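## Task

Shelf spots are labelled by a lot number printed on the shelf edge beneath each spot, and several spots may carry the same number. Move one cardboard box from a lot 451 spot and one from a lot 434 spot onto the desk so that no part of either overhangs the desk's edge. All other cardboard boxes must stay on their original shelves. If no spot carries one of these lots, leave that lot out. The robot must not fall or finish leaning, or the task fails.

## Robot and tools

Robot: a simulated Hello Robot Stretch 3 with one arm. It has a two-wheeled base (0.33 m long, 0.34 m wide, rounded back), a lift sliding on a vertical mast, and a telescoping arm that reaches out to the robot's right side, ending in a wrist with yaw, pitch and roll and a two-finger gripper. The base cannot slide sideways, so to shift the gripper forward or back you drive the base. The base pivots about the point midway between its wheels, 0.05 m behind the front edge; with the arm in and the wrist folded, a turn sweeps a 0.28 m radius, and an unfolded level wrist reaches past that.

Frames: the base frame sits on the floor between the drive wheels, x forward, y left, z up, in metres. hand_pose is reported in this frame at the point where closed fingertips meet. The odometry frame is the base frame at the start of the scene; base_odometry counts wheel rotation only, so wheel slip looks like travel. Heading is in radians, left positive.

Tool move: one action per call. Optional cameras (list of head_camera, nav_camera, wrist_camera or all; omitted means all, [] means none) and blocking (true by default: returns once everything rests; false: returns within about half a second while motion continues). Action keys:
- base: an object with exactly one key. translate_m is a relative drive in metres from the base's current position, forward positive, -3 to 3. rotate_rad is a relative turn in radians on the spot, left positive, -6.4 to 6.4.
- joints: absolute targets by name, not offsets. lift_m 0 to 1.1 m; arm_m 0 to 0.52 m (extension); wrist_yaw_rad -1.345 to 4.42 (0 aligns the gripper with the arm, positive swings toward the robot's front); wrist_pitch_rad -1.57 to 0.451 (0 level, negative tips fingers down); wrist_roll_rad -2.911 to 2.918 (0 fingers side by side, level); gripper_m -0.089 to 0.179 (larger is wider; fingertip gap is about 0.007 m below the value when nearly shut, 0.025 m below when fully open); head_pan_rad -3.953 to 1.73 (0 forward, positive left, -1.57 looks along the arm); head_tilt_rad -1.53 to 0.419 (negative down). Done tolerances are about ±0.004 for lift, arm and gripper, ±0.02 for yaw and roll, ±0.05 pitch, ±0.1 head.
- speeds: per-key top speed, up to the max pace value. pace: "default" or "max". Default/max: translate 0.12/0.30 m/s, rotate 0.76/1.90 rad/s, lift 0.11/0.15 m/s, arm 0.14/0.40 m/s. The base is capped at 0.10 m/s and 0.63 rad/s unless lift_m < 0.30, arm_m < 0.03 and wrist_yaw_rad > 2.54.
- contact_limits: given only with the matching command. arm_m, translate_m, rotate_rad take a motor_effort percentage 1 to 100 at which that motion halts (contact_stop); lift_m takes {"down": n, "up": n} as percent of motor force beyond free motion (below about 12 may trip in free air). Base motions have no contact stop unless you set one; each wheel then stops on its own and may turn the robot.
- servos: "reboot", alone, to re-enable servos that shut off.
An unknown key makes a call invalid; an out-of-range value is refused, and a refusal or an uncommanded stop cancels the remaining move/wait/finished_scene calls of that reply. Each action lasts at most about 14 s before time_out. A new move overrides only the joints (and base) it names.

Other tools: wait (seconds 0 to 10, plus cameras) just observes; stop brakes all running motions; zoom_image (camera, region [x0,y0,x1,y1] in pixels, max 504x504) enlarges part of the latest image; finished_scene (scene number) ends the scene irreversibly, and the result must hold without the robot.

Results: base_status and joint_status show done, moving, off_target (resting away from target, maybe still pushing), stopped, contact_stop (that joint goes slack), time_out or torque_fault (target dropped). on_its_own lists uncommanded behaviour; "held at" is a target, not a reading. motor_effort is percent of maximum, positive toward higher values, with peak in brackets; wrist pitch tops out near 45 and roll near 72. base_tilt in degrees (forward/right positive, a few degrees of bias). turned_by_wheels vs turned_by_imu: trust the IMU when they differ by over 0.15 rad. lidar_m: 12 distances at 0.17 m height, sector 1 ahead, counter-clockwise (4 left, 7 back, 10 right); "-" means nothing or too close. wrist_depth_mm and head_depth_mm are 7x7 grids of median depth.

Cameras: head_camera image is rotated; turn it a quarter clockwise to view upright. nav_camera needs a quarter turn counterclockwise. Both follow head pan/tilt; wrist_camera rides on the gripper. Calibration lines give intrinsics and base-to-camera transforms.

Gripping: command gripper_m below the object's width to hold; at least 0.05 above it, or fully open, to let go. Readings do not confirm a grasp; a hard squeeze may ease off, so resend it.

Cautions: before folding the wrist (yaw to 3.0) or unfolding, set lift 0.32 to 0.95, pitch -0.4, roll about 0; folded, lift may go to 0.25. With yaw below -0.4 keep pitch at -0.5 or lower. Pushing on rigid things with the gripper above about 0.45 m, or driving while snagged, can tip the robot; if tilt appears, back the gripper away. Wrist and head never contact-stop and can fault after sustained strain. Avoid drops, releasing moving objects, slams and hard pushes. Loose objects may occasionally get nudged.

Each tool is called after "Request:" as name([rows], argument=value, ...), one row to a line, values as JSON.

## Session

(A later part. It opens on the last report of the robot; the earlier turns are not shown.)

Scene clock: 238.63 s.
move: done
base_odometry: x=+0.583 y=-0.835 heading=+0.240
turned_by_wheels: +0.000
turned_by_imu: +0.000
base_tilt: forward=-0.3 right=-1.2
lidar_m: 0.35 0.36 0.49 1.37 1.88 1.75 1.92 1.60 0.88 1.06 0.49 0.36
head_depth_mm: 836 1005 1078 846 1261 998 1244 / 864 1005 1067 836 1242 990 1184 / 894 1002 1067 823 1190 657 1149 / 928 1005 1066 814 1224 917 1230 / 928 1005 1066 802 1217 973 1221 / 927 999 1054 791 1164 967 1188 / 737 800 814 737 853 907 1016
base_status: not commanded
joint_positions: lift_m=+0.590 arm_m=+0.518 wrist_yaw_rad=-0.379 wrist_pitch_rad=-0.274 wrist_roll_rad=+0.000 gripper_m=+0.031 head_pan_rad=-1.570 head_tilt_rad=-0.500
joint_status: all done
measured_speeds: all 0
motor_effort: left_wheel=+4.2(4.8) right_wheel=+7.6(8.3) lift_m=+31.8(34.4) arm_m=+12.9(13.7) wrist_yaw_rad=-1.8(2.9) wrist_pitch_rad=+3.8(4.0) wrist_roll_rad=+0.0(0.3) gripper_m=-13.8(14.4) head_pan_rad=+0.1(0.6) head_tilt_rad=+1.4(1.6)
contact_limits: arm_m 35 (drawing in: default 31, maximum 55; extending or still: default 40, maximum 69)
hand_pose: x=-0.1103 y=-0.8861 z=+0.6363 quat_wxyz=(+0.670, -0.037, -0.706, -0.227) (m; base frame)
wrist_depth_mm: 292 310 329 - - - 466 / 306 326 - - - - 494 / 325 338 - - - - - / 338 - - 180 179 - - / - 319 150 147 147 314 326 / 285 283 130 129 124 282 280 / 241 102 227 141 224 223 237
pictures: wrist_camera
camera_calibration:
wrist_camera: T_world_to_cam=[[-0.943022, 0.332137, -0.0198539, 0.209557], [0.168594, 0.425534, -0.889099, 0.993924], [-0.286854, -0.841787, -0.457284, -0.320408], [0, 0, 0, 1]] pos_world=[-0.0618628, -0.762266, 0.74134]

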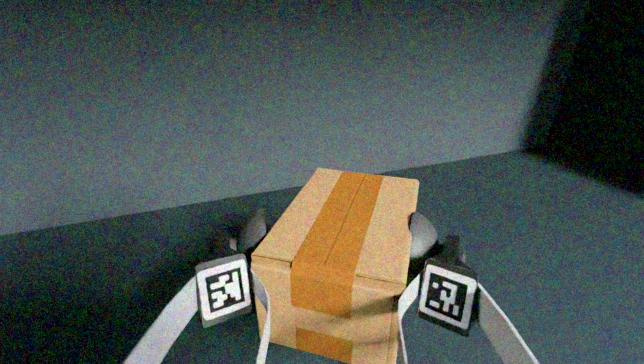

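Request:
move(joints={"arm_m":0.01}, speeds={"arm_m":0.2}, cameras=[])

Request:
move(base={"rotate_rad":-1.045}, joints={"wrist_yaw_rad":0,"lift_m":0.8}, cameras=["wrist_camera"])

Request:
move(base={"translate_m":-1.33}, cameras=[], pace="max")

Request:
move(base={"rotate_rad":-0.526}, joints={"head_pan_rad":-1.57,"head_tilt_rad":-0.6})

Scene clock: 291.03 s.
move: done
base_odometry: x=+0.583 y=-0.835 heading=+0.240
turned_by_wheels: +0.000
turned_by_imu: +0.000
base_tilt: forward=-0.3 right=-1.2
lidar_m: 0.35 0.36 0.49 1.37 1.88 1.74 1.92 1.60 0.88 1.07 0.49 0.36
head_depth_mm: 835 1007 1086 846 1257 998 1248 / 859 1004 1068 837 1249 988 1236 / 888 1006 1068 825 1237 987 1229 / 926 1007 1064 813 1229 979 1230 / 930 1000 1069 802 1219 974 1224 / 923 1003 1052 792 1160 972 1191 / 737 799 814 738 853 907 1017
base_status: not commanded
joint_positions: lift_m=+0.590 arm_m=+0.010 wrist_yaw_rad=-0.379 wrist_pitch_rad=-0.274 wrist_roll_rad=+0.000 gripper_m=+0.031 head_pan_rad=-1.570 head_tilt_rad=-0.500
joint_status: all done
measured_speeds: all 0
motor_effort: left_wheel=+4.1(5.1) right_wheel=+8.1(8.3) lift_m=+30.4(31.9) arm_m=-12.9(15.7) wrist_yaw_rad=-2.0(3.0) wrist_pitch_rad=+4.0(4.1) wrist_roll_rad=-0.1(0.3) gripper_m=-13.8(14.3) head_pan_rad=+0.4(1.3) head_tilt_rad=+2.1(2.9)
hand_pose: x=-0.1103 y=-0.3781 z=+0.6362 quat_wxyz=(+0.670, -0.037, -0.706, -0.227) (m; base frame)
wrist_depth_mm: - - - - 895 - - / - - - - - - 919 / - - - - - 609 - / - - - 181 180 647 - / - - 152 147 147 751 - / - - 130 129 124 731 936 / - 95 - 140 133 803 855
pictures: none
No camera images: "cameras" was empty.

Scene clock: 293.80 s.
move: done
base_odometry: x=+0.583 y=-0.835 heading=-0.805
turned_by_wheels: -1.045
turned_by_imu: -1.029
base_tilt: forward=-0.3 right=-1.1
lidar_m: 0.48 0.36 0.35 0.36 0.50 1.44 2.17 1.75 1.92 1.58 0.88 1.03
head_depth_mm: 1608 1697 1816 1955 2021 1632 1322 / 1675 1796 1929 2060 2100 1620 1312 / 1376 1523 1985 2169 2002 1614 1223 / 1412 1545 1622 1759 1915 1535 326 / 1457 1627 1550 1730 1729 1547 1272 / 1277 1476 1211 1622 1216 1399 1257 / 731 779 829 898 987 1084 1206
base_status: done
joint_positions: lift_m=+0.800 arm_m=+0.010 wrist_yaw_rad=-0.003 wrist_pitch_rad=-0.274 wrist_roll_rad=+0.000 gripper_m=+0.031 head_pan_rad=-1.570 head_tilt_rad=-0.500
joint_status: all done
measured_speeds: all 0
motor_effort: left_wheel=+8.2(12.6) right_wheel=-10.9(13.0) lift_m=+30.3(34.6) arm_m=-13.1(13.2) wrist_yaw_rad=+2.4(5.1) wrist_pitch_rad=+3.9(4.1) wrist_roll_rad=-0.2(0.3) gripper_m=-13.5(14.4) head_pan_rad=+0.6(1.2) head_tilt_rad=+2.6(3.0)
hand_pose: x=-0.0221 y=-0.3951 z=+0.8461 quat_wxyz=(+0.701, +0.096, -0.700, -0.098) (m; base frame)
wrist_depth_mm: - - - - - - - / 792 - - - - - - / 847 - - - - - - / 867 - - 191 - - - / - - 155 147 154 - - / - - 130 129 125 - - / - 102 927 140 136 - -
pictures: wrist_camera
camera_calibration:
wrist_camera: T_world_to_cam=[[-0.999096, -0.0375357, -0.0199705, -0.0134106], [0.000543035, 0.458396, -0.888748, 0.965639], [0.0425141, -0.887955, -0.457961, 0.203728], [0, 0, 0, 1]] pos_world=[-0.0225842, -0.262247, 0.951241]

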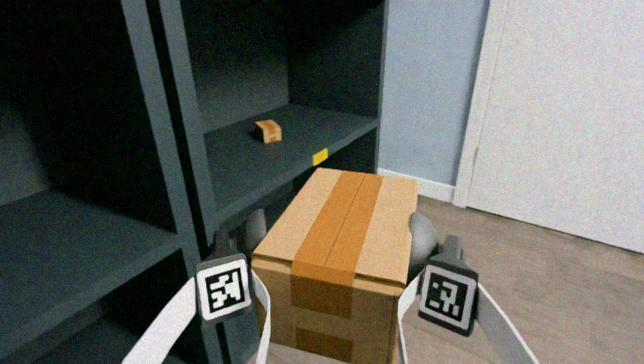

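Scene clock: 308.07 s.
move: done
base_odometry: x=-0.339 y=+0.124 heading=-0.805
turned_by_wheels: +0.000
turned_by_imu: +0.000
base_tilt: forward=-0.3 right=-1.2
lidar_m: 1.43 1.06 1.02 1.07 1.47 2.46 1.30 0.66 0.83 1.31 1.79 1.81
head_depth_mm: 1040 1110 1179 1241 953 730 628 / 1087 1160 1253 1313 948 728 1218 / 1147 1223 1334 1441 939 724 655 / 1196 1291 1392 1533 1671 739 327 / 1272 1381 1500 1640 1820 1554 1271 / 1360 1469 1615 1792 1942 1568 1293 / 1445 1592 1756 1966 2013 1584 1289
base_status: done
joint_positions: lift_m=+0.800 arm_m=+0.010 wrist_yaw_rad=-0.003 wrist_pitch_rad=-0.274 wrist_roll_rad=+0.000 gripper_m=+0.031 head_pan_rad=-1.570 head_tilt_rad=-0.500
joint_status: not commanded
measured_speeds: all 0
motor_effort: left_wheel=-1.1(10.1) right_wheel=-9.5(14.8) lift_m=+25.3(29.2) arm_m=-10.3(13.6) wrist_yaw_rad=+1.5(3.3) wrist_pitch_rad=+4.1(4.2) wrist_roll_rad=-0.1(0.3) gripper_m=-13.7(14.6) head_pan_rad=+2.4(2.5) head_tilt_rad=+4.3(5.0)
hand_pose: x=-0.0221 y=-0.3951 z=+0.8461 quat_wxyz=(+0.701, +0.096, -0.700, -0.098) (m; base frame)
wrist_depth_mm: - - - - - - - / - - - - - - - / - - - - - - - / - - - 191 180 - - / - - 155 147 147 - - / - - 130 129 124 - - / - - - 140 135 119 -
pictures: none
No camera images: "cameras" was empty.

Scene clock: 310.03 s.
move: done
base_odometry: x=-0.339 y=+0.124 heading=-1.330
turned_by_wheels: -0.526
turned_by_imu: -0.517
base_tilt: forward=-0.4 right=-1.1
lidar_m: 1.81 1.43 1.06 1.02 1.06 1.48 2.46 1.30 0.66 0.83 1.31 1.79
head_depth_mm: 1028 1129 1253 1128 844 734 1247 / 1031 1132 1257 1126 835 730 1241 / 1037 1141 1258 1112 828 683 1150 / 1033 1137 1260 1102 823 502 334 / 1033 1133 1266 1086 817 717 1225 / 1035 1142 1270 1084 811 711 1191 / 1040 1144 1263 1377 805 1339 1210
base_status: done
joint_positions: lift_m=+0.800 arm_m=+0.010 wrist_yaw_rad=-0.002 wrist_pitch_rad=-0.274 wrist_roll_rad=+0.000 gripper_m=+0.031 head_pan_rad=-1.570 head_tilt_rad=-0.599
joint_status: all done
measured_speeds: all 0
motor_effort: left_wheel=+7.8(12.6) right_wheel=-9.1(13.3) lift_m=+25.5(25.8) arm_m=-11.1(11.1) wrist_yaw_rad=+1.8(3.1) wrist_pitch_rad=+3.9(4.1) wrist_roll_rad=+0.3(0.3) gripper_m=-13.8(14.3) head_pan_rad=+2.7(2.7) head_tilt_rad=-4.8(7.4)
hand_pose: x=-0.0221 y=-0.3951 z=+0.8461 quat_wxyz=(+0.701, +0.096, -0.700, -0.098) (m; base frame)
wrist_depth_mm: 940 - - - - - - / - - - - - - - / - - - - - - - / - - - 180 180 - - / - - 150 147 147 - - / - - 130 129 124 - - / - - - 140 135 120 -
pictures: head_camera (sideways), nav_camera (sideways), wrist_camera
camera_calibration:
head_camera: T_world_to_cam=[[-0.0466653, 0.519545, -0.853168, 1.12584], [0.997498, -0.0211768, -0.0674555, 0.0813134], [-0.0531135, -0.85418, -0.517257, 0.629083], [0, 0, 0, 1]] pos_world=[0.00484047, -0.045851, 1.29141]
nav_camera: T_world_to_cam=[[0.0174114, -0.542091, 0.840139, -1.05017], [-0.999791, -0.0184276, 0.00882988, 0.0448303], [0.0106952, -0.840117, -0.542299, 0.65897], [0, 0, 0, 1]] pos_world=[0.0560582, -0.0148519, 1.23926]
wrist_camera: T_world_to_cam=[[-0.999092, -0.0376698, -0.0199264, -0.0134878], [0.000442388, 0.458393, -0.88875, 0.965637], [0.0426131, -0.887951, -0.457959, 0.20373], [0, 0, 0, 1]] pos_world=[-0.0225843, -0.262247, 0.951241]

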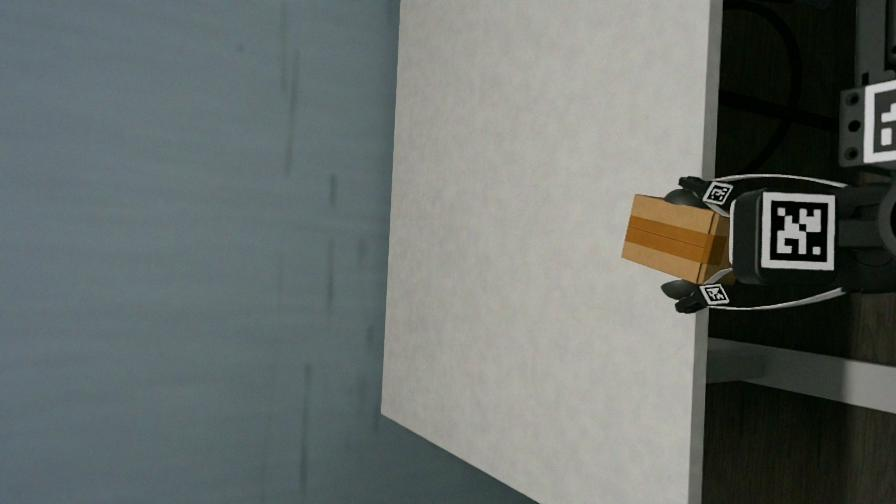

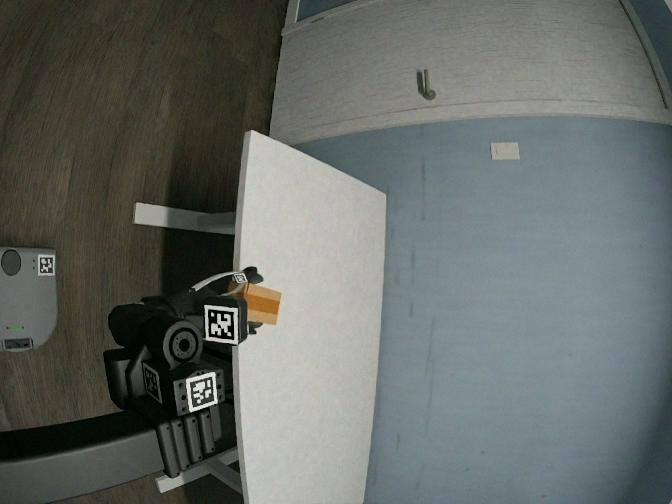

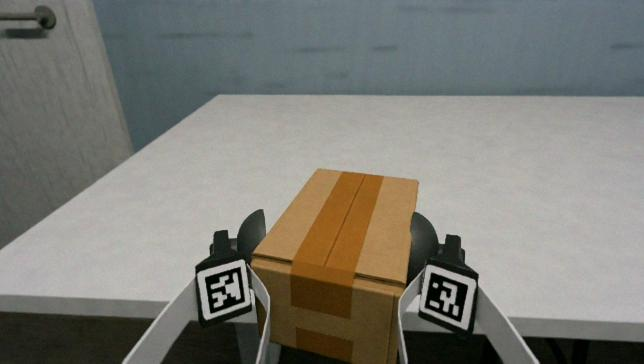

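Request:
move(joints={"arm_m":0.40}, speeds={"arm_m":0.25}, cameras=[])

Request:
move(joints={"lift_m":0.73}, cameras=["wrist_camera"])

Request:
move(joints={"lift_m":0.709}, speeds={"lift_m":0.03}, contact_limits={"lift_m":{"down":13}}, cameras=["wrist_camera"])

Scene clock: 326.00 s.
move: done
base_odometry: x=-0.339 y=+0.124 heading=-1.330
turned_by_wheels: +0.000
turned_by_imu: +0.000
base_tilt: forward=-0.3 right=-1.1
lidar_m: 1.81 1.43 1.06 1.02 1.06 1.48 2.46 1.30 0.66 0.83 1.32 1.80
head_depth_mm: 1029 1128 1253 1131 840 341 - / 1033 1133 1259 1121 406 341 1095 / 1028 1135 1263 571 770 722 1230 / 1030 1142 1260 667 793 719 1223 / 1031 1135 1265 1085 816 713 1222 / 1033 1138 1265 1078 807 710 1188 / 1036 1142 1271 1376 807 1330 1208
base_status: not commanded
joint_positions: lift_m=+0.800 arm_m=+0.400 wrist_yaw_rad=-0.002 wrist_pitch_rad=-0.274 wrist_roll_rad=+0.000 gripper_m=+0.031 head_pan_rad=-1.570 head_tilt_rad=-0.600
joint_status: all done
measured_speeds: all 0
motor_effort: left_wheel=+7.6(8.1) right_wheel=-8.2(9.8) lift_m=+26.1(26.5) arm_m=+13.3(15.2) wrist_yaw_rad=+1.1(3.2) wrist_pitch_rad=+4.1(4.2) wrist_roll_rad=-0.1(0.3) gripper_m=-13.9(14.4) head_pan_rad=+2.5(3.1) head_tilt_rad=-4.5(5.7)
hand_pose: x=-0.0221 y=-0.7851 z=+0.8461 quat_wxyz=(+0.701, +0.096, -0.700, -0.098) (m; base frame)
wrist_depth_mm: - - - - - - - / - - - - - - - / - - - - - - - / - - - 180 179 - - / - - 150 147 147 - - / - - 130 129 125 - - / - 95 - 140 131 109 -
pictures: none
No camera images: "cameras" was empty.

Scene clock: 327.47 s.
move: done
base_odometry: x=-0.339 y=+0.124 heading=-1.330
turned_by_wheels: +0.000
turned_by_imu: +0.000
base_tilt: forward=-0.3 right=-1.1
lidar_m: 1.81 1.43 1.06 1.02 1.07 1.48 2.46 1.30 0.66 0.84 1.32 1.80
head_depth_mm: 1026 1131 1260 1137 842 733 1050 / 1026 1133 1257 1125 780 401 342 / 1034 1129 1260 1113 598 723 1231 / 1029 1141 1265 1097 694 719 1224 / 1033 1142 1267 1088 814 714 1229 / 1035 1138 1266 1078 810 709 1191 / 1039 1139 1264 1375 804 1336 1212
base_status: not commanded
joint_positions: lift_m=+0.730 arm_m=+0.400 wrist_yaw_rad=-0.002 wrist_pitch_rad=-0.274 wrist_roll_rad=+0.000 gripper_m=+0.031 head_pan_rad=-1.570 head_tilt_rad=-0.600
joint_status: all done
measured_speeds: all 0
motor_effort: left_wheel=+7.5(7.9) right_wheel=-8.8(9.9) lift_m=+23.8(27.0) arm_m=+12.4(13.6) wrist_yaw_rad=+1.5(2.6) wrist_pitch_rad=+4.1(4.2) wrist_roll_rad=-0.3(0.3) gripper_m=-13.3(14.3) head_pan_rad=+3.2(3.2) head_tilt_rad=-4.0(5.3)
hand_pose: x=-0.0221 y=-0.7851 z=+0.7761 quat_wxyz=(+0.701, +0.096, -0.700, -0.098) (m; base frame)
wrist_depth_mm: - - - - - - - / - - - - - - - / - - - - - - - / - - - 180 180 - - / - - 150 147 147 - - / - - 130 130 124 - - / - 95 - 140 131 109 -
pictures: wrist_camera
camera_calibration:
wrist_camera: T_world_to_cam=[[-0.999092, -0.0376653, -0.0199348, -0.0295635], [0.000442389, 0.458591, -0.888647, 1.08224], [0.0426131, -0.887849, -0.458158, -0.174387], [0, 0, 0, 1]] pos_world=[-0.0225843, -0.652247, 0.881241]

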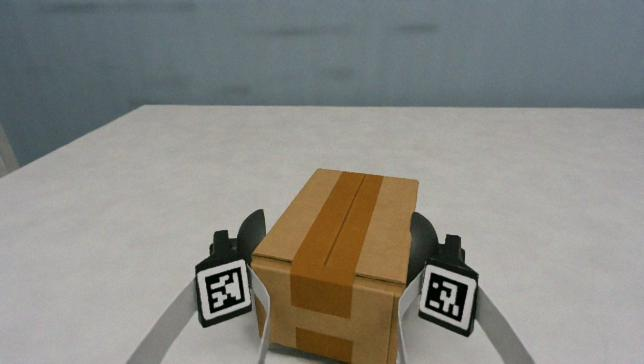

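Scene clock: 328.60 s.
move: done
base_odometry: x=-0.339 y=+0.124 heading=-1.330
turned_by_wheels: +0.000
turned_by_imu: +0.000
base_tilt: forward=-0.4 right=-1.2
lidar_m: 1.81 1.43 1.05 1.02 1.06 1.48 2.46 1.30 0.66 0.83 1.32 1.79
head_depth_mm: 1028 1132 1256 1131 843 734 1213 / 1031 1130 1256 1123 808 429 362 / 1032 1138 1261 1109 607 721 1235 / 1038 1135 1260 1097 641 715 1223 / 1033 1131 1263 1088 817 714 1220 / 1039 1136 1266 1080 810 713 1185 / 1037 1142 1265 1375 804 1345 1208
base_status: not commanded
joint_positions: lift_m=+0.709 arm_m=+0.400 wrist_yaw_rad=-0.002 wrist_pitch_rad=-0.274 wrist_roll_rad=+0.000 gripper_m=+0.031 head_pan_rad=-1.570 head_tilt_rad=-0.600
joint_status: all done
measured_speeds: all 0
motor_effort: left_wheel=+7.6(8.0) right_wheel=-9.1(10.2) lift_m=+23.6(25.9) arm_m=+10.9(12.9) wrist_yaw_rad=+2.0(3.4) wrist_pitch_rad=+4.0(4.1) wrist_roll_rad=-0.1(0.2) gripper_m=-13.8(14.3) head_pan_rad=+3.1(3.2) head_tilt_rad=-4.2(4.6)
contact_limits: lift_m down 13 (down: maximum 72; up: maximum 65)
hand_pose: x=-0.0221 y=-0.7851 z=+0.7552 quat_wxyz=(+0.701, +0.096, -0.700, -0.098) (m; base frame)
wrist_depth_mm: - - - - - - - / - - - - - - - / - - - - - - - / - - - 180 179 - - / - - 150 147 147 - - / - - 129 129 125 - - / - 94 - 140 131 109 -
pictures: wrist_camera
camera_calibration:
wrist_camera: T_world_to_cam=[[-0.999091, -0.0376785, -0.0199141, -0.0300065], [0.000440881, 0.458114, -0.888893, 1.06356], [0.0426151, -0.888094, -0.457681, -0.184532], [0, 0, 0, 1]] pos_world=[-0.0225843, -0.652247, 0.860341]

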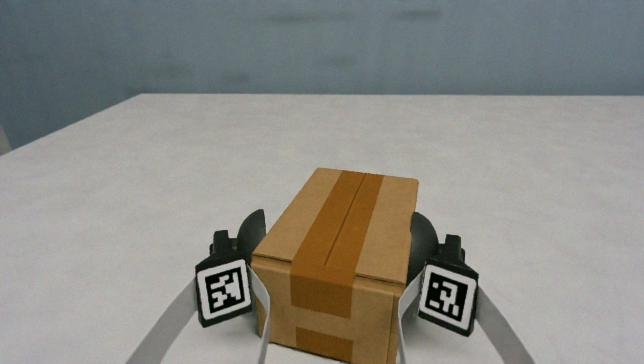

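Request:
move(joints={"lift_m":0.69}, speeds={"lift_m":0.02}, contact_limits={"lift_m":{"down":12}}, cameras=[])

Scene clock: 334.20 s.
move: done
base_odometry: x=-0.339 y=+0.124 heading=-1.330
turned_by_wheels: +0.000
turned_by_imu: +0.000
base_tilt: forward=-0.2 right=-1.1
lidar_m: 1.81 1.43 1.06 1.02 1.07 1.48 2.47 1.29 0.66 0.83 1.32 1.80
head_depth_mm: 1036 1131 1255 1135 842 734 1216 / 1032 1135 1257 1120 836 462 381 / 1033 1139 1258 1110 617 702 1230 / 1032 1140 1263 1099 647 722 1229 / 1036 1138 1267 1092 816 714 1225 / 1035 1140 1265 1084 808 711 1192 / 1039 1134 1261 1372 806 1332 1209
base_status: not commanded
joint_positions: lift_m=+0.690 arm_m=+0.400 wrist_yaw_rad=-0.002 wrist_pitch_rad=-0.210 wrist_roll_rad=+0.000 gripper_m=+0.031 head_pan_rad=-1.570 head_tilt_rad=-0.600
joint_status: all done
measured_speeds: all 0
motor_effort: left_wheel=+7.4(7.8) right_wheel=-9.0(9.9) lift_m=+18.2(24.8) arm_m=+8.3(9.6) wrist_yaw_rad=+2.1(3.0) wrist_pitch_rad=-7.8(8.1) wrist_roll_rad=+0.0(0.2) gripper_m=-13.9(14.2) head_pan_rad=+3.4(3.5) head_tilt_rad=-3.4(4.1)
contact_limits: lift_m down 12 (down: maximum 72; up: maximum 65)
hand_pose: x=-0.0221 y=-0.7905 z=+0.7516 quat_wxyz=(+0.703, +0.074, -0.703, -0.075) (m; base frame)
wrist_depth_mm: - - - - - - - / - - - - - - - / - - - - - - - / - - - 181 181 - - / - - 150 144 145 - - / - - 129 128 125 - - / - 94 - 138 130 109 -
pictures: none
No camera images: "cameras" was empty.

Request:
move(joints={"lift_m":0.702}, cameras=[])

Request:
move(joints={"gripper_m":0.179}, cameras=[])

Request:
move(joints={"arm_m":0.22}, cameras=["wrist_camera"])

Scene clock: 341.40 s.
move: done
base_odometry: x=-0.339 y=+0.124 heading=-1.330
turned_by_wheels: +0.000
turned_by_imu: +0.000
base_tilt: forward=-0.3 right=-1.1
lidar_m: 1.81 1.43 1.06 1.02 1.06 1.48 2.46 1.30 0.66 0.83 1.31 1.79
head_depth_mm: 1026 1131 1258 1135 843 734 1222 / 1030 1129 1259 1118 834 439 368 / 1033 1135 1253 1110 610 704 1239 / 1038 1139 1259 1099 643 718 1228 / 1037 1141 1262 1089 817 715 1223 / 1036 1141 1267 1078 809 710 1191 / 1038 1139 1278 1372 805 1341 1206
base_status: not commanded
joint_positions: lift_m=+0.702 arm_m=+0.400 wrist_yaw_rad=-0.002 wrist_pitch_rad=-0.252 wrist_roll_rad=+0.000 gripper_m=+0.031 head_pan_rad=-1.570 head_tilt_rad=-0.600
joint_status: all done
measured_speeds: all 0
motor_effort: left_wheel=+7.4(7.9) right_wheel=-8.2(9.4) lift_m=+29.4(32.2) arm_m=+6.0(7.4) wrist_yaw_rad=+2.6(3.0) wrist_pitch_rad=+0.1(7.8) wrist_roll_rad=+0.1(0.2) gripper_m=-13.1(14.3) head_pan_rad=+3.4(3.7) head_tilt_rad=-2.1(2.8)
hand_pose: x=-0.0221 y=-0.7871 z=+0.7534 quat_wxyz=(+0.702, +0.088, -0.701, -0.090) (m; base frame)
wrist_depth_mm: - - - - - - - / - - - - - - - / - - - - - - - / - - - 177 177 - - / - - 144 144 145 - - / - - 129 130 126 - - / - 101 - 141 133 107 -
pictures: none
No camera images: "cameras" was empty.

Scene clock: 343.43 s.
move: done
base_odometry: x=-0.339 y=+0.124 heading=-1.330
turned_by_wheels: +0.000
turned_by_imu: +0.000
base_tilt: forward=-0.4 right=-1.2
lidar_m: 1.81 1.43 1.06 1.02 1.06 1.48 2.46 1.29 0.66 0.83 1.32 1.80
head_depth_mm: 1037 1126 1249 1135 839 734 1222 / 1033 1131 1260 1123 835 448 368 / 1036 1138 1255 1106 610 702 1234 / 1034 1133 1255 1102 643 716 1233 / 1032 1137 1254 1086 815 713 1223 / 1036 1141 1267 1078 810 712 1194 / 1041 1139 1267 1371 805 1332 1216
base_status: not commanded
joint_positions: lift_m=+0.702 arm_m=+0.400 wrist_yaw_rad=-0.002 wrist_pitch_rad=-0.263 wrist_roll_rad=+0.000 gripper_m=+0.179 head_pan_rad=-1.570 head_tilt_rad=-0.600
joint_status: all done
measured_speeds: all 0
motor_effort: left_wheel=+7.4(7.8) right_wheel=-9.2(9.5) lift_m=+25.1(29.8) arm_m=+4.2(6.5) wrist_yaw_rad=+3.1(3.1) wrist_pitch_rad=+2.0(2.1) wrist_roll_rad=+0.0(0.3) gripper_m=+0.4(85.1) head_pan_rad=+3.0(4.0) head_tilt_rad=-2.1(3.5)
hand_pose: x=-0.0221 y=-0.7861 z=+0.7507 quat_wxyz=(+0.701, +0.092, -0.701, -0.094) (m; base frame)
wrist_depth_mm: - - - - - - - / - - - - - - - / - - - - - - - / - - - 172 181 - - / - 142 - 140 146 - - / - 126 - 131 124 - - / - - - 141 135 - 105
pictures: none
No camera images: "cameras" was empty.

Scene clock: 346.00 s.
move: done
base_odometry: x=-0.339 y=+0.124 heading=-1.330
turned_by_wheels: +0.000
turned_by_imu: +0.000
base_tilt: forward=-0.2 right=-1.2
lidar_m: 1.81 1.43 1.05 1.02 1.07 1.48 2.46 1.30 0.66 0.83 1.31 1.79
head_depth_mm: 1035 1131 1254 1131 841 733 1218 / 1026 1134 1258 1123 834 450 360 / 1031 1132 1264 1115 830 460 1200 / 1032 1138 1259 1096 821 486 1201 / 1035 1133 1256 1087 817 713 1222 / 1035 1143 1270 1078 813 712 1194 / 1038 1146 1268 1371 805 1335 1219
base_status: not commanded
joint_positions: lift_m=+0.702 arm_m=+0.220 wrist_yaw_rad=-0.002 wrist_pitch_rad=-0.264 wrist_roll_rad=+0.000 gripper_m=+0.179 head_pan_rad=-1.570 head_tilt_rad=-0.600
joint_status: all done
measured_speeds: all 0
motor_effort: left_wheel=+7.4(7.7) right_wheel=-8.8(9.7) lift_m=+23.5(25.2) arm_m=-12.4(14.6) wrist_yaw_rad=+2.9(2.9) wrist_pitch_rad=+2.0(2.2) wrist_roll_rad=-0.1(0.3) gripper_m=+0.8(1.2) head_pan_rad=+3.2(4.0) head_tilt_rad=-0.9(2.4)
hand_pose: x=-0.0221 y=-0.6060 z=+0.7506 quat_wxyz=(+0.701, +0.092, -0.701, -0.094) (m; base frame)
wrist_depth_mm: - - - - - - - / 780 - - - - - - / - - - 294 - - - / - - - - - - - / - 142 - - - - - / - 126 - - - - - / - - - - - - 105
pictures: wrist_camera
camera_calibration:
wrist_camera: T_world_to_cam=[[-0.999091, -0.0379199, -0.0194498, -0.0238467], [0.000341156, 0.449255, -0.893404, 0.975334], [0.0426157, -0.892599, -0.448833, -0.0369235], [0, 0, 0, 1]] pos_world=[-0.0225842, -0.472036, 0.854331]

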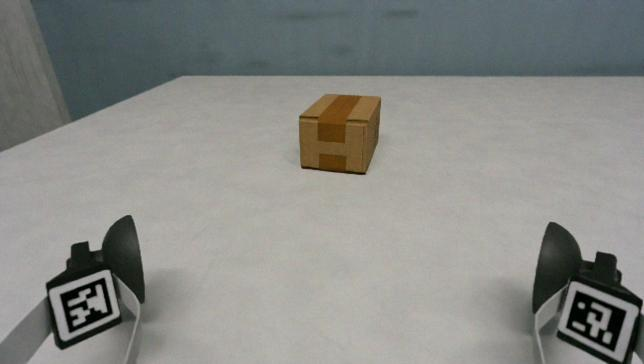

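Request:
move(joints={"arm_m":0.0,"lift_m":0.8,"wrist_pitch_rad":-0.4,"gripper_m":0.037}, cameras=[], pace="max")

Request:
move(joints={"wrist_yaw_rad":3.0,"wrist_pitch_rad":-0.4}, base={"rotate_rad":-0.157}, cameras=[], pace="max")

Request:
move(joints={"lift_m":0.28,"head_pan_rad":-1.57,"head_tilt_rad":-0.3}, base={"translate_m":-1.92}, cameras=[], pace="max")

Request:
move(base={"rotate_rad":1.74}, cameras=["nav_camera"], pace="max")

Scene clock: 368.37 s.
move: done
base_odometry: x=-0.339 y=+0.124 heading=-1.330
turned_by_wheels: +0.000
turned_by_imu: +0.000
base_tilt: forward=-0.3 right=-1.2
lidar_m: 1.81 1.43 1.05 1.02 1.07 1.48 2.46 1.30 0.66 0.83 1.32 1.79
head_depth_mm: 1032 1130 1257 1131 840 734 1249 / 1036 1135 1256 1123 836 728 1214 / 1035 1136 1262 1114 830 722 1179 / 1034 1135 1253 1096 822 675 334 / 1037 1136 1261 1086 816 715 1223 / 1038 1140 1264 1078 810 711 1197 / 1040 1135 1264 1379 807 1337 1205
base_status: not commanded
joint_positions: lift_m=+0.800 arm_m=+0.001 wrist_yaw_rad=-0.002 wrist_pitch_rad=-0.414 wrist_roll_rad=+0.000 gripper_m=+0.037 head_pan_rad=-1.570 head_tilt_rad=-0.600
joint_status: all done
measured_speeds: all 0
motor_effort: left_wheel=+7.3(7.6) right_wheel=-8.4(9.6) lift_m=+28.2(33.1) arm_m=-12.6(14.8) wrist_yaw_rad=+1.0(2.6) wrist_pitch_rad=+2.0(4.8) wrist_roll_rad=+0.0(0.3) gripper_m=-0.3(83.0) head_pan_rad=+3.1(3.4) head_tilt_rad=-0.6(1.3)
hand_pose: x=-0.0221 y=-0.3705 z=+0.8136 quat_wxyz=(+0.692, +0.145, -0.692, -0.146) (m; base frame)
wrist_depth_mm: 980 - - - - - - / - - - 523 - - - / - - - - - - - / - - - - - - - / - - - 151 152 - - / - - 126 - 129 - - / - - 932 989 957 987 954
pictures: none
No camera images: "cameras" was empty.

Scene clock: 370.20 s.
move: done
base_odometry: x=-0.339 y=+0.124 heading=-1.487
turned_by_wheels: -0.157
turned_by_imu: -0.154
base_tilt: forward=-0.3 right=-1.2
lidar_m: 1.81 1.70 1.11 1.02 1.03 1.29 2.47 2.10 0.66 0.66 0.83 1.56
head_depth_mm: 1092 1206 1346 1138 843 1367 1282 / 1074 1186 1319 1122 834 1131 1276 / 1058 1170 1305 1110 828 1045 1228 / 1045 1145 1271 1099 822 721 1227 / 1029 1130 1252 1094 817 715 1219 / 1017 1111 1232 1078 814 709 1211 / 1003 1100 1216 1070 804 687 1209
base_status: done
joint_positions: lift_m=+0.800 arm_m=+0.001 wrist_yaw_rad=+2.997 wrist_pitch_rad=-0.414 wrist_roll_rad=+0.000 gripper_m=+0.037 head_pan_rad=-1.570 head_tilt_rad=-0.600
joint_status: all done
measured_speeds: all 0
motor_effort: left_wheel=+8.0(12.2) right_wheel=-9.8(12.7) lift_m=+23.3(28.1) arm_m=-11.7(13.3) wrist_yaw_rad=+2.3(7.8) wrist_pitch_rad=+2.1(4.7) wrist_roll_rad=+0.0(0.3) gripper_m=+0.5(0.9) head_pan_rad=+2.8(3.4) head_tilt_rad=+0.8(1.2)
hand_pose: x=+0.0112 y=+0.0770 z=+0.8136 quat_wxyz=(+0.195, +0.700, +0.095, +0.680) (m; base frame)
wrist_depth_mm: 821 137 162 - - - - / - 148 - - - - - / - 161 - - - - - / - 183 - - - - - / - - 205 - - - - / - - 129 - 129 - - / - - 262 980 950 984 968
pictures: none
No camera images: "cameras" was empty.

Scene clock: 380.27 s.
move: done
base_odometry: x=-0.501 y=+2.037 heading=-1.487
turned_by_wheels: +0.000
turned_by_imu: -0.002
base_tilt: forward=-0.4 right=-1.1
lidar_m: 3.66 1.27 0.88 1.13 0.97 0.63 0.58 0.58 0.73 1.49 1.38 1.35
head_depth_mm: 1155 1156 1148 1154 1151 1161 1163 / 1358 1412 1477 1488 1489 1503 1453 / 1349 1409 1484 1558 1661 1761 1546 / 1334 1390 1464 1540 1629 1720 1532 / 1312 1366 1430 1513 1585 1687 1533 / 1292 1346 1413 1475 1561 1645 1527 / 1263 1311 1394 1450 1529 1615 1524
base_status: done
joint_positions: lift_m=+0.280 arm_m=+0.001 wrist_yaw_rad=+2.997 wrist_pitch_rad=-0.414 wrist_roll_rad=+0.000 gripper_m=+0.037 head_pan_rad=-1.570 head_tilt_rad=-0.300
joint_status: all done
measured_speeds: all 0
motor_effort: left_wheel=-0.8(11.6) right_wheel=-7.3(16.1) lift_m=+29.5(31.6) arm_m=-4.1(11.7) wrist_yaw_rad=+2.8(3.8) wrist_pitch_rad=+2.2(2.3) wrist_roll_rad=-0.1(0.4) gripper_m=+0.4(1.0) head_pan_rad=+1.5(3.2) head_tilt_rad=-3.1(6.0)
hand_pose: x=+0.0111 y=+0.0770 z=+0.2935 quat_wxyz=(+0.195, +0.700, +0.096, +0.680) (m; base frame)
wrist_depth_mm: - 137 - - - - - / - 148 - - - - - / 882 162 866 906 888 883 871 / 724 186 661 724 707 693 701 / 601 577 206 571 564 583 575 / 510 506 129 301 129 492 493 / 433 279 258 269 425 432 431
pictures: none
No camera images: "cameras" was empty.

Scene clock: 382.50 s.
move: done
base_odometry: x=-0.501 y=+2.037 heading=+0.253
turned_by_wheels: +1.740
turned_by_imu: +1.705
base_tilt: forward=-0.4 right=-1.2
lidar_m: 2.17 0.81 0.60 0.58 0.60 0.83 1.52 1.36 1.69 2.89 1.07 0.88
head_depth_mm: 3013 3732 - - 2984 2048 1560 / 3072 3744 3915 - 2920 2039 1557 / 3084 3764 - - 2932 2010 1551 / 3103 3765 - - 2887 1994 1535 / 3137 3746 - - 2864 1981 1534 / 3163 3343 3341 3468 2827 1965 1533 / 2971 2164 2201 2242 2302 1961 1511
base_status: done
joint_positions: lift_m=+0.280 arm_m=+0.001 wrist_yaw_rad=+2.997 wrist_pitch_rad=-0.414 wrist_roll_rad=+0.000 gripper_m=+0.037 head_pan_rad=-1.570 head_tilt_rad=-0.300
joint_status: not commanded
measured_speeds: all 0
motor_effort: left_wheel=-6.1(15.2) right_wheel=+9.3(15.2) lift_m=+28.8(29.9) arm_m=-12.6(13.4) wrist_yaw_rad=+2.9(3.0) wrist_pitch_rad=+2.2(2.3) wrist_roll_rad=+0.1(0.3) gripper_m=+0.3(0.9) head_pan_rad=+1.5(2.2) head_tilt_rad=-2.4(4.0)
hand_pose: x=+0.0111 y=+0.0770 z=+0.2935 quat_wxyz=(+0.195, +0.700, +0.096, +0.680) (m; base frame)
wrist_depth_mm: 535 137 561 574 585 605 613 / 580 147 608 611 627 640 - / 622 161 172 - - - - / - 182 191 680 672 697 695 / 599 578 206 575 562 585 576 / 511 505 129 302 129 502 487 / 435 280 258 269 423 433 430
pictures: nav_camera (sideways)
camera_calibration:
nav_camera: T_world_to_cam=[[0.0172987, -0.270673, 0.962516, -1.20981], [-0.99979, -0.0152696, 0.0136745, 0.0385016], [0.0109959, -0.96255, -0.27088, 0.305713], [0, 0, 0, 1]] pos_world=[0.05606, -0.0326103, 1.24675]

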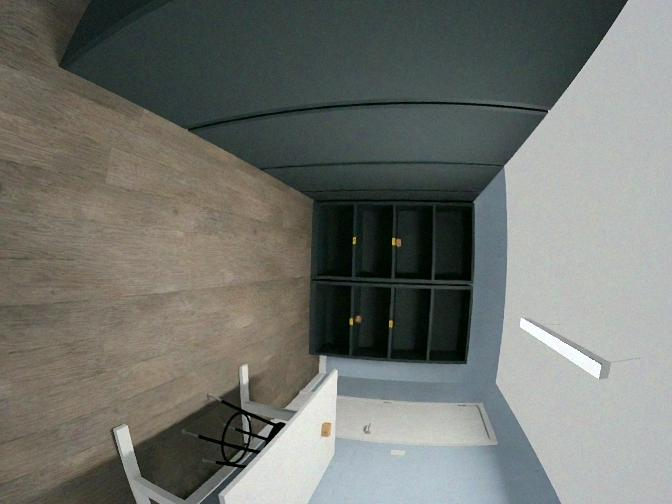

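Request:
move(base={"translate_m":1.72}, cameras=[], pace="max")

Request:
move(base={"rotate_rad":-1.58}, joints={"head_pan_rad":-0.6,"head_tilt_rad":-0.3}, cameras=["head_camera","nav_camera"], pace="max")

Scene clock: 406.47 s.
move: done
base_odometry: x=+1.165 y=+2.467 heading=+0.253
turned_by_wheels: +0.000
turned_by_imu: +0.001
base_tilt: forward=-0.5 right=-1.1
lidar_m: 0.52 0.54 0.58 0.56 0.58 0.81 2.30 0.67 1.35 1.96 0.73 0.54
head_depth_mm: 1803 2031 2009 1352 1414 1482 1469 / 2828 2104 2180 2291 2338 1944 1554 / 3127 3756 - - 2884 2005 1539 / 3116 3789 - - 2921 1999 1546 / 3026 3665 - - 2837 1985 1521 / 2146 2209 2252 2330 2386 1986 1525 / 1458 1471 1501 1518 1559 1596 1470
base_status: done
joint_positions: lift_m=+0.280 arm_m=+0.001 wrist_yaw_rad=+2.997 wrist_pitch_rad=-0.414 wrist_roll_rad=+0.000 gripper_m=+0.037 head_pan_rad=-1.570 head_tilt_rad=-0.300
joint_status: not commanded
measured_speeds: all 0
motor_effort: left_wheel=+3.0(12.6) right_wheel=+4.8(15.5) lift_m=+25.4(28.3) arm_m=-11.3(13.1) wrist_yaw_rad=+2.0(3.4) wrist_pitch_rad=+2.2(2.3) wrist_roll_rad=+0.2(0.4) gripper_m=+0.4(1.1) head_pan_rad=+0.4(1.8) head_tilt_rad=+1.3(1.8)
hand_pose: x=+0.0111 y=+0.0770 z=+0.2935 quat_wxyz=(+0.195, +0.700, +0.096, +0.680) (m; base frame)
wrist_depth_mm: 524 137 542 560 571 590 586 / 569 147 591 614 618 625 626 / 610 161 194 - - - 639 / - 181 189 679 673 690 553 / 609 579 206 572 568 584 559 / 509 510 129 299 129 495 494 / 432 281 259 270 425 428 429
pictures: none
No camera images: "cameras" was empty.

Scene clock: 408.60 s.
move: done
base_odometry: x=+1.165 y=+2.467 heading=-1.327
turned_by_wheels: -1.580
turned_by_imu: -1.550
base_tilt: forward=-0.3 right=-1.2
lidar_m: 1.88 0.72 0.54 0.52 0.54 0.58 0.56 0.59 0.82 2.37 0.67 1.36
head_depth_mm: 555 589 634 682 735 799 882 / 1133 598 613 640 677 712 770 / 1279 1025 1371 1312 887 1197 893 / 1354 1369 1505 1288 1526 1160 1319 / 1275 1297 1401 1404 1519 1299 1442 / 1205 1260 1330 1388 1482 1562 1484 / 1767 2009 2123 2189 2254 1934 1512
base_status: done
joint_positions: lift_m=+0.280 arm_m=+0.001 wrist_yaw_rad=+2.997 wrist_pitch_rad=-0.414 wrist_roll_rad=+0.000 gripper_m=+0.037 head_pan_rad=-0.595 head_tilt_rad=-0.300
joint_status: all done
measured_speeds: all 0
motor_effort: left_wheel=+5.0(15.0) right_wheel=-9.7(14.1) lift_m=+24.9(25.9) arm_m=-13.1(13.5) wrist_yaw_rad=+0.2(3.0) wrist_pitch_rad=+2.1(2.3) wrist_roll_rad=-0.2(0.4) gripper_m=+0.5(1.1) head_pan_rad=-2.9(6.2) head_tilt_rad=+1.8(6.4)
hand_pose: x=+0.0111 y=+0.0770 z=+0.2935 quat_wxyz=(+0.195, +0.700, +0.096, +0.680) (m; base frame)
wrist_depth_mm: 492 137 505 521 533 534 535 / 531 147 532 - - - - / - 161 170 - - - - / - 179 189 659 673 675 670 / 606 580 206 570 563 579 579 / 513 504 129 299 128 498 491 / 436 279 257 270 425 434 431
pictures: head_camera (sideways), nav_camera (sideways)
camera_calibration:
head_camera: T_world_to_cam=[[-0.229046, 0.0992114, -0.968347, 1.27723], [0.593005, 0.803109, -0.0579831, 0.0715278], [0.771935, -0.587515, -0.242782, 0.266876], [0, 0, 0, 1]] pos_world=[0.0441177, -0.027367, 1.30574]
nav_camera: T_world_to_cam=[[0.233692, -0.137639, 0.962519, -1.21114], [-0.548615, -0.835964, 0.0136573, 0.0357918], [0.802752, -0.531244, -0.270869, 0.300842], [0, 0, 0, 1]] pos_world=[0.0611683, 0.0230407, 1.24675]

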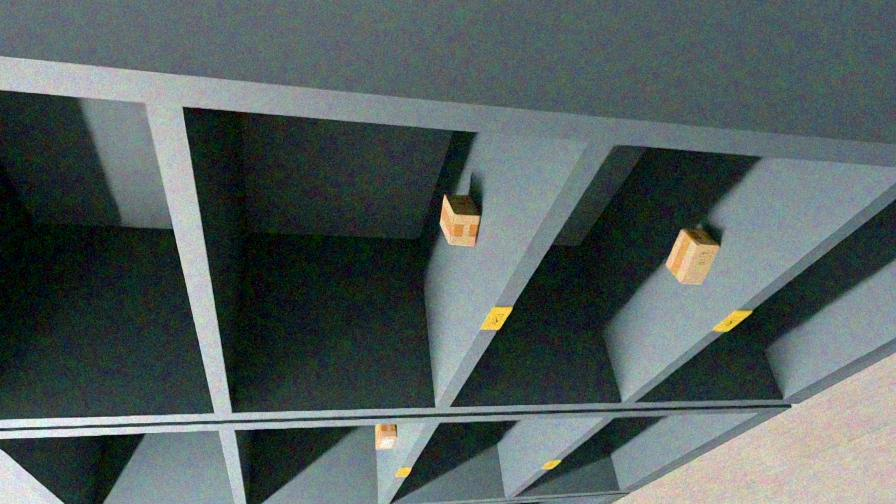

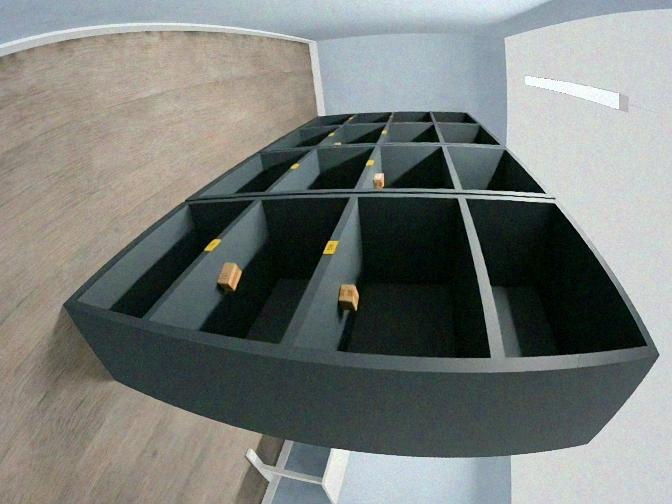

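Request:
zoom_image(camera="head_camera", region=[440, 270, 780, 350])

Request:
zoom_image(camera="head_camera", region=[370, 424, 590, 504])

Request:
zoom_image(camera="nav_camera", region=[310, 100, 410, 200])

Scaled by 1.482 from the camera's 896x504 image, which has a finer 1280x720 frame.

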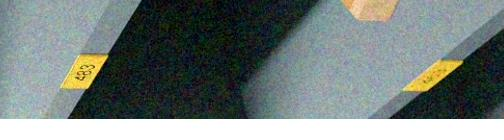

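Scaled by 2.291 from the camera's 896x504 image, which has a finer 1280x720 frame.

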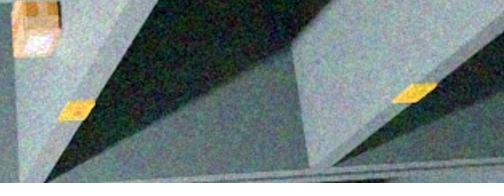

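Scaled by 5.040 from the camera's 672x504 image, which has a finer 792x594 frame.

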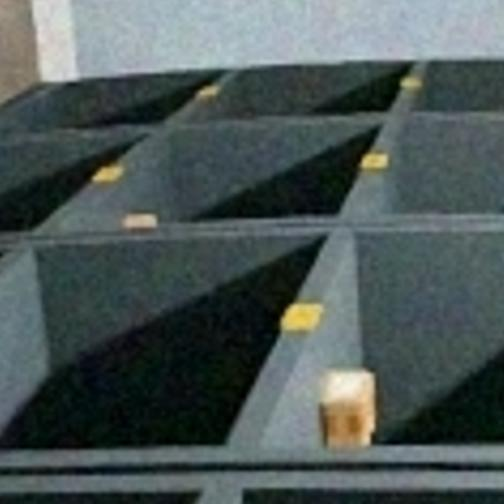

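Request:
move(base={"translate_m":0.95}, joints={"head_pan_rad":-0.9,"head_tilt_rad":-0.4}, cameras=["head_camera"], pace="max")

Request:
zoom_image(camera="head_camera", region=[350, 0, 750, 400])

Request:
move(joints={"head_pan_rad":-1.6,"head_tilt_rad":-0.4}, cameras=["head_camera"], pace="max")

Scene clock: 428.87 s.
move: done
base_odometry: x=+1.394 y=+1.545 heading=-1.327
turned_by_wheels: +0.000
turned_by_imu: +0.001
base_tilt: forward=-0.4 right=-1.2
lidar_m: 1.80 0.69 0.51 0.50 0.52 0.72 1.50 1.57 0.68 0.96 0.64 1.39
head_depth_mm: 438 842 904 926 602 1029 845 / 498 701 779 825 631 1024 842 / 512 595 650 718 698 899 840 / 537 569 605 650 698 765 830 / 612 1189 1282 839 1287 975 922 / 1174 1317 1417 975 1408 1083 1315 / 1239 1329 1409 1045 1400 1474 1333
base_status: done
joint_positions: lift_m=+0.280 arm_m=+0.001 wrist_yaw_rad=+2.998 wrist_pitch_rad=-0.414 wrist_roll_rad=+0.000 gripper_m=+0.037 head_pan_rad=-0.900 head_tilt_rad=-0.400
joint_status: all done
measured_speeds: all 0
motor_effort: left_wheel=+3.7(12.2) right_wheel=+3.6(14.5) lift_m=+24.1(25.2) arm_m=-8.9(11.7) wrist_yaw_rad=+2.5(3.1) wrist_pitch_rad=+2.1(2.3) wrist_roll_rad=-0.1(0.3) gripper_m=+0.2(1.0) head_pan_rad=+3.3(4.3) head_tilt_rad=-3.4(5.5)
hand_pose: x=+0.0110 y=+0.0770 z=+0.2935 quat_wxyz=(+0.195, +0.700, +0.096, +0.680) (m; base frame)
wrist_depth_mm: 468 137 491 502 510 522 531 / 513 147 528 532 541 - - / 545 161 170 - - - - / - 179 188 - 657 675 675 / 601 577 205 567 561 576 573 / 512 508 129 299 129 496 496 / 434 280 258 270 425 433 431
pictures: head_camera (sideways)
camera_calibration:
head_camera: T_world_to_cam=[[-0.247955, 0.23798, -0.939087, 1.23907], [0.802984, 0.592789, -0.0617966, 0.0751707], [0.541974, -0.769394, -0.338079, 0.392282], [0, 0, 0, 1]] pos_world=[0.0342662, -0.037614, 1.30086]

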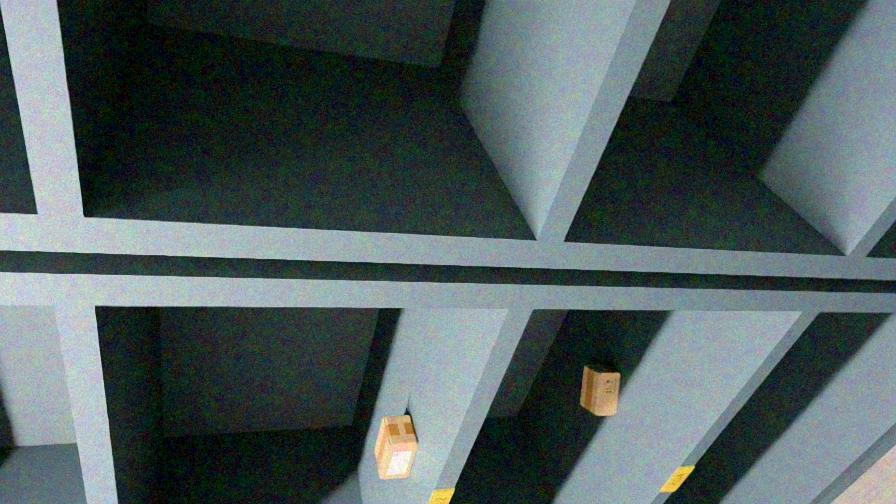

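Scaled by 1.260 from the camera's 896x504 image, which has a finer 1280x720 frame.

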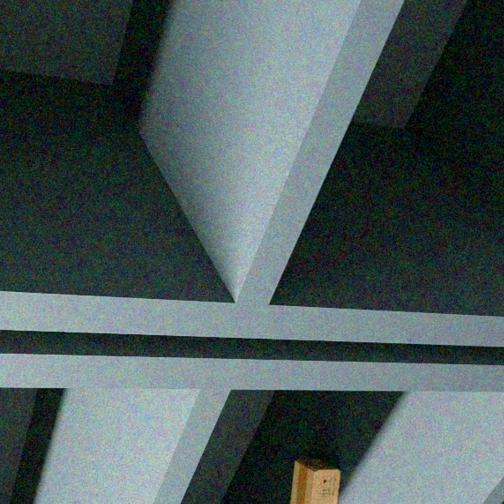

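Scene clock: 429.70 s.
move: done
base_odometry: x=+1.394 y=+1.545 heading=-1.327
turned_by_wheels: +0.000
turned_by_imu: +0.000
base_tilt: forward=-0.2 right=-1.2
lidar_m: 1.80 0.70 0.52 0.50 0.52 0.72 1.51 1.57 0.68 0.96 0.64 1.39
head_depth_mm: 436 858 918 959 602 1034 848 / 443 853 913 947 596 1067 843 / 450 852 912 934 593 1060 838 / 457 846 904 925 586 1053 797 / 467 845 903 909 583 1052 833 / 476 840 900 897 577 1043 827 / 487 837 892 885 573 1035 824
base_status: not commanded
joint_positions: lift_m=+0.280 arm_m=+0.001 wrist_yaw_rad=+2.998 wrist_pitch_rad=-0.414 wrist_roll_rad=+0.000 gripper_m=+0.037 head_pan_rad=-1.615 head_tilt_rad=-0.400
joint_status: all done
measured_speeds: all 0
motor_effort: left_wheel=+4.3(4.6) right_wheel=+3.4(4.3) lift_m=+24.9(25.3) arm_m=-9.1(10.5) wrist_yaw_rad=+1.6(2.8) wrist_pitch_rad=+2.1(2.3) wrist_roll_rad=+0.0(0.3) gripper_m=+0.4(0.7) head_pan_rad=-0.6(4.6) head_tilt_rad=-3.7(5.2)
hand_pose: x=+0.0110 y=+0.0770 z=+0.2935 quat_wxyz=(+0.195, +0.700, +0.096, +0.680) (m; base frame)
wrist_depth_mm: 472 137 491 503 512 522 527 / 511 148 529 536 540 - - / 544 161 170 - - - - / - 178 188 - 652 666 671 / 596 581 206 565 562 582 579 / 514 511 128 301 129 494 488 / 434 279 258 271 424 434 432
pictures: head_camera (sideways)
camera_calibration:
head_camera: T_world_to_cam=[[-0.031163, 0.34225, -0.939092, 1.23775], [0.994964, -0.0789297, -0.0617828, 0.0740187], [-0.0952674, -0.936288, -0.338067, 0.396155], [0, 0, 0, 1]] pos_world=[0.0026667, -0.0468614, 1.30086]

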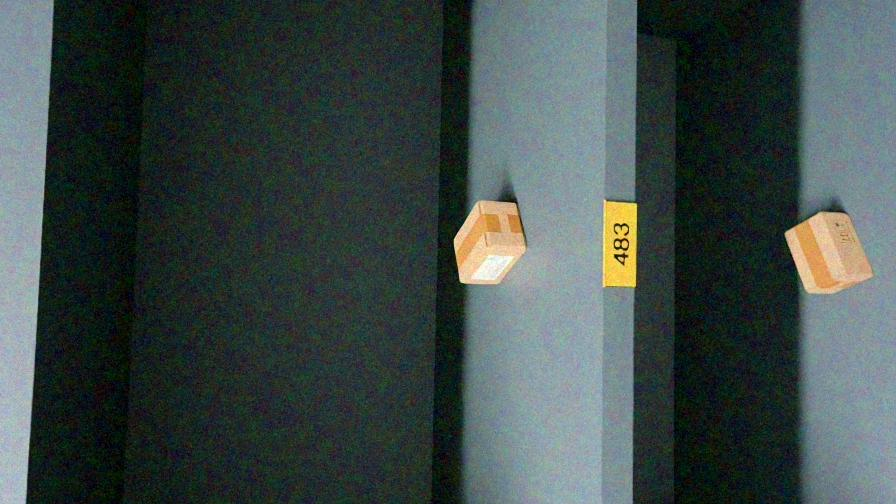

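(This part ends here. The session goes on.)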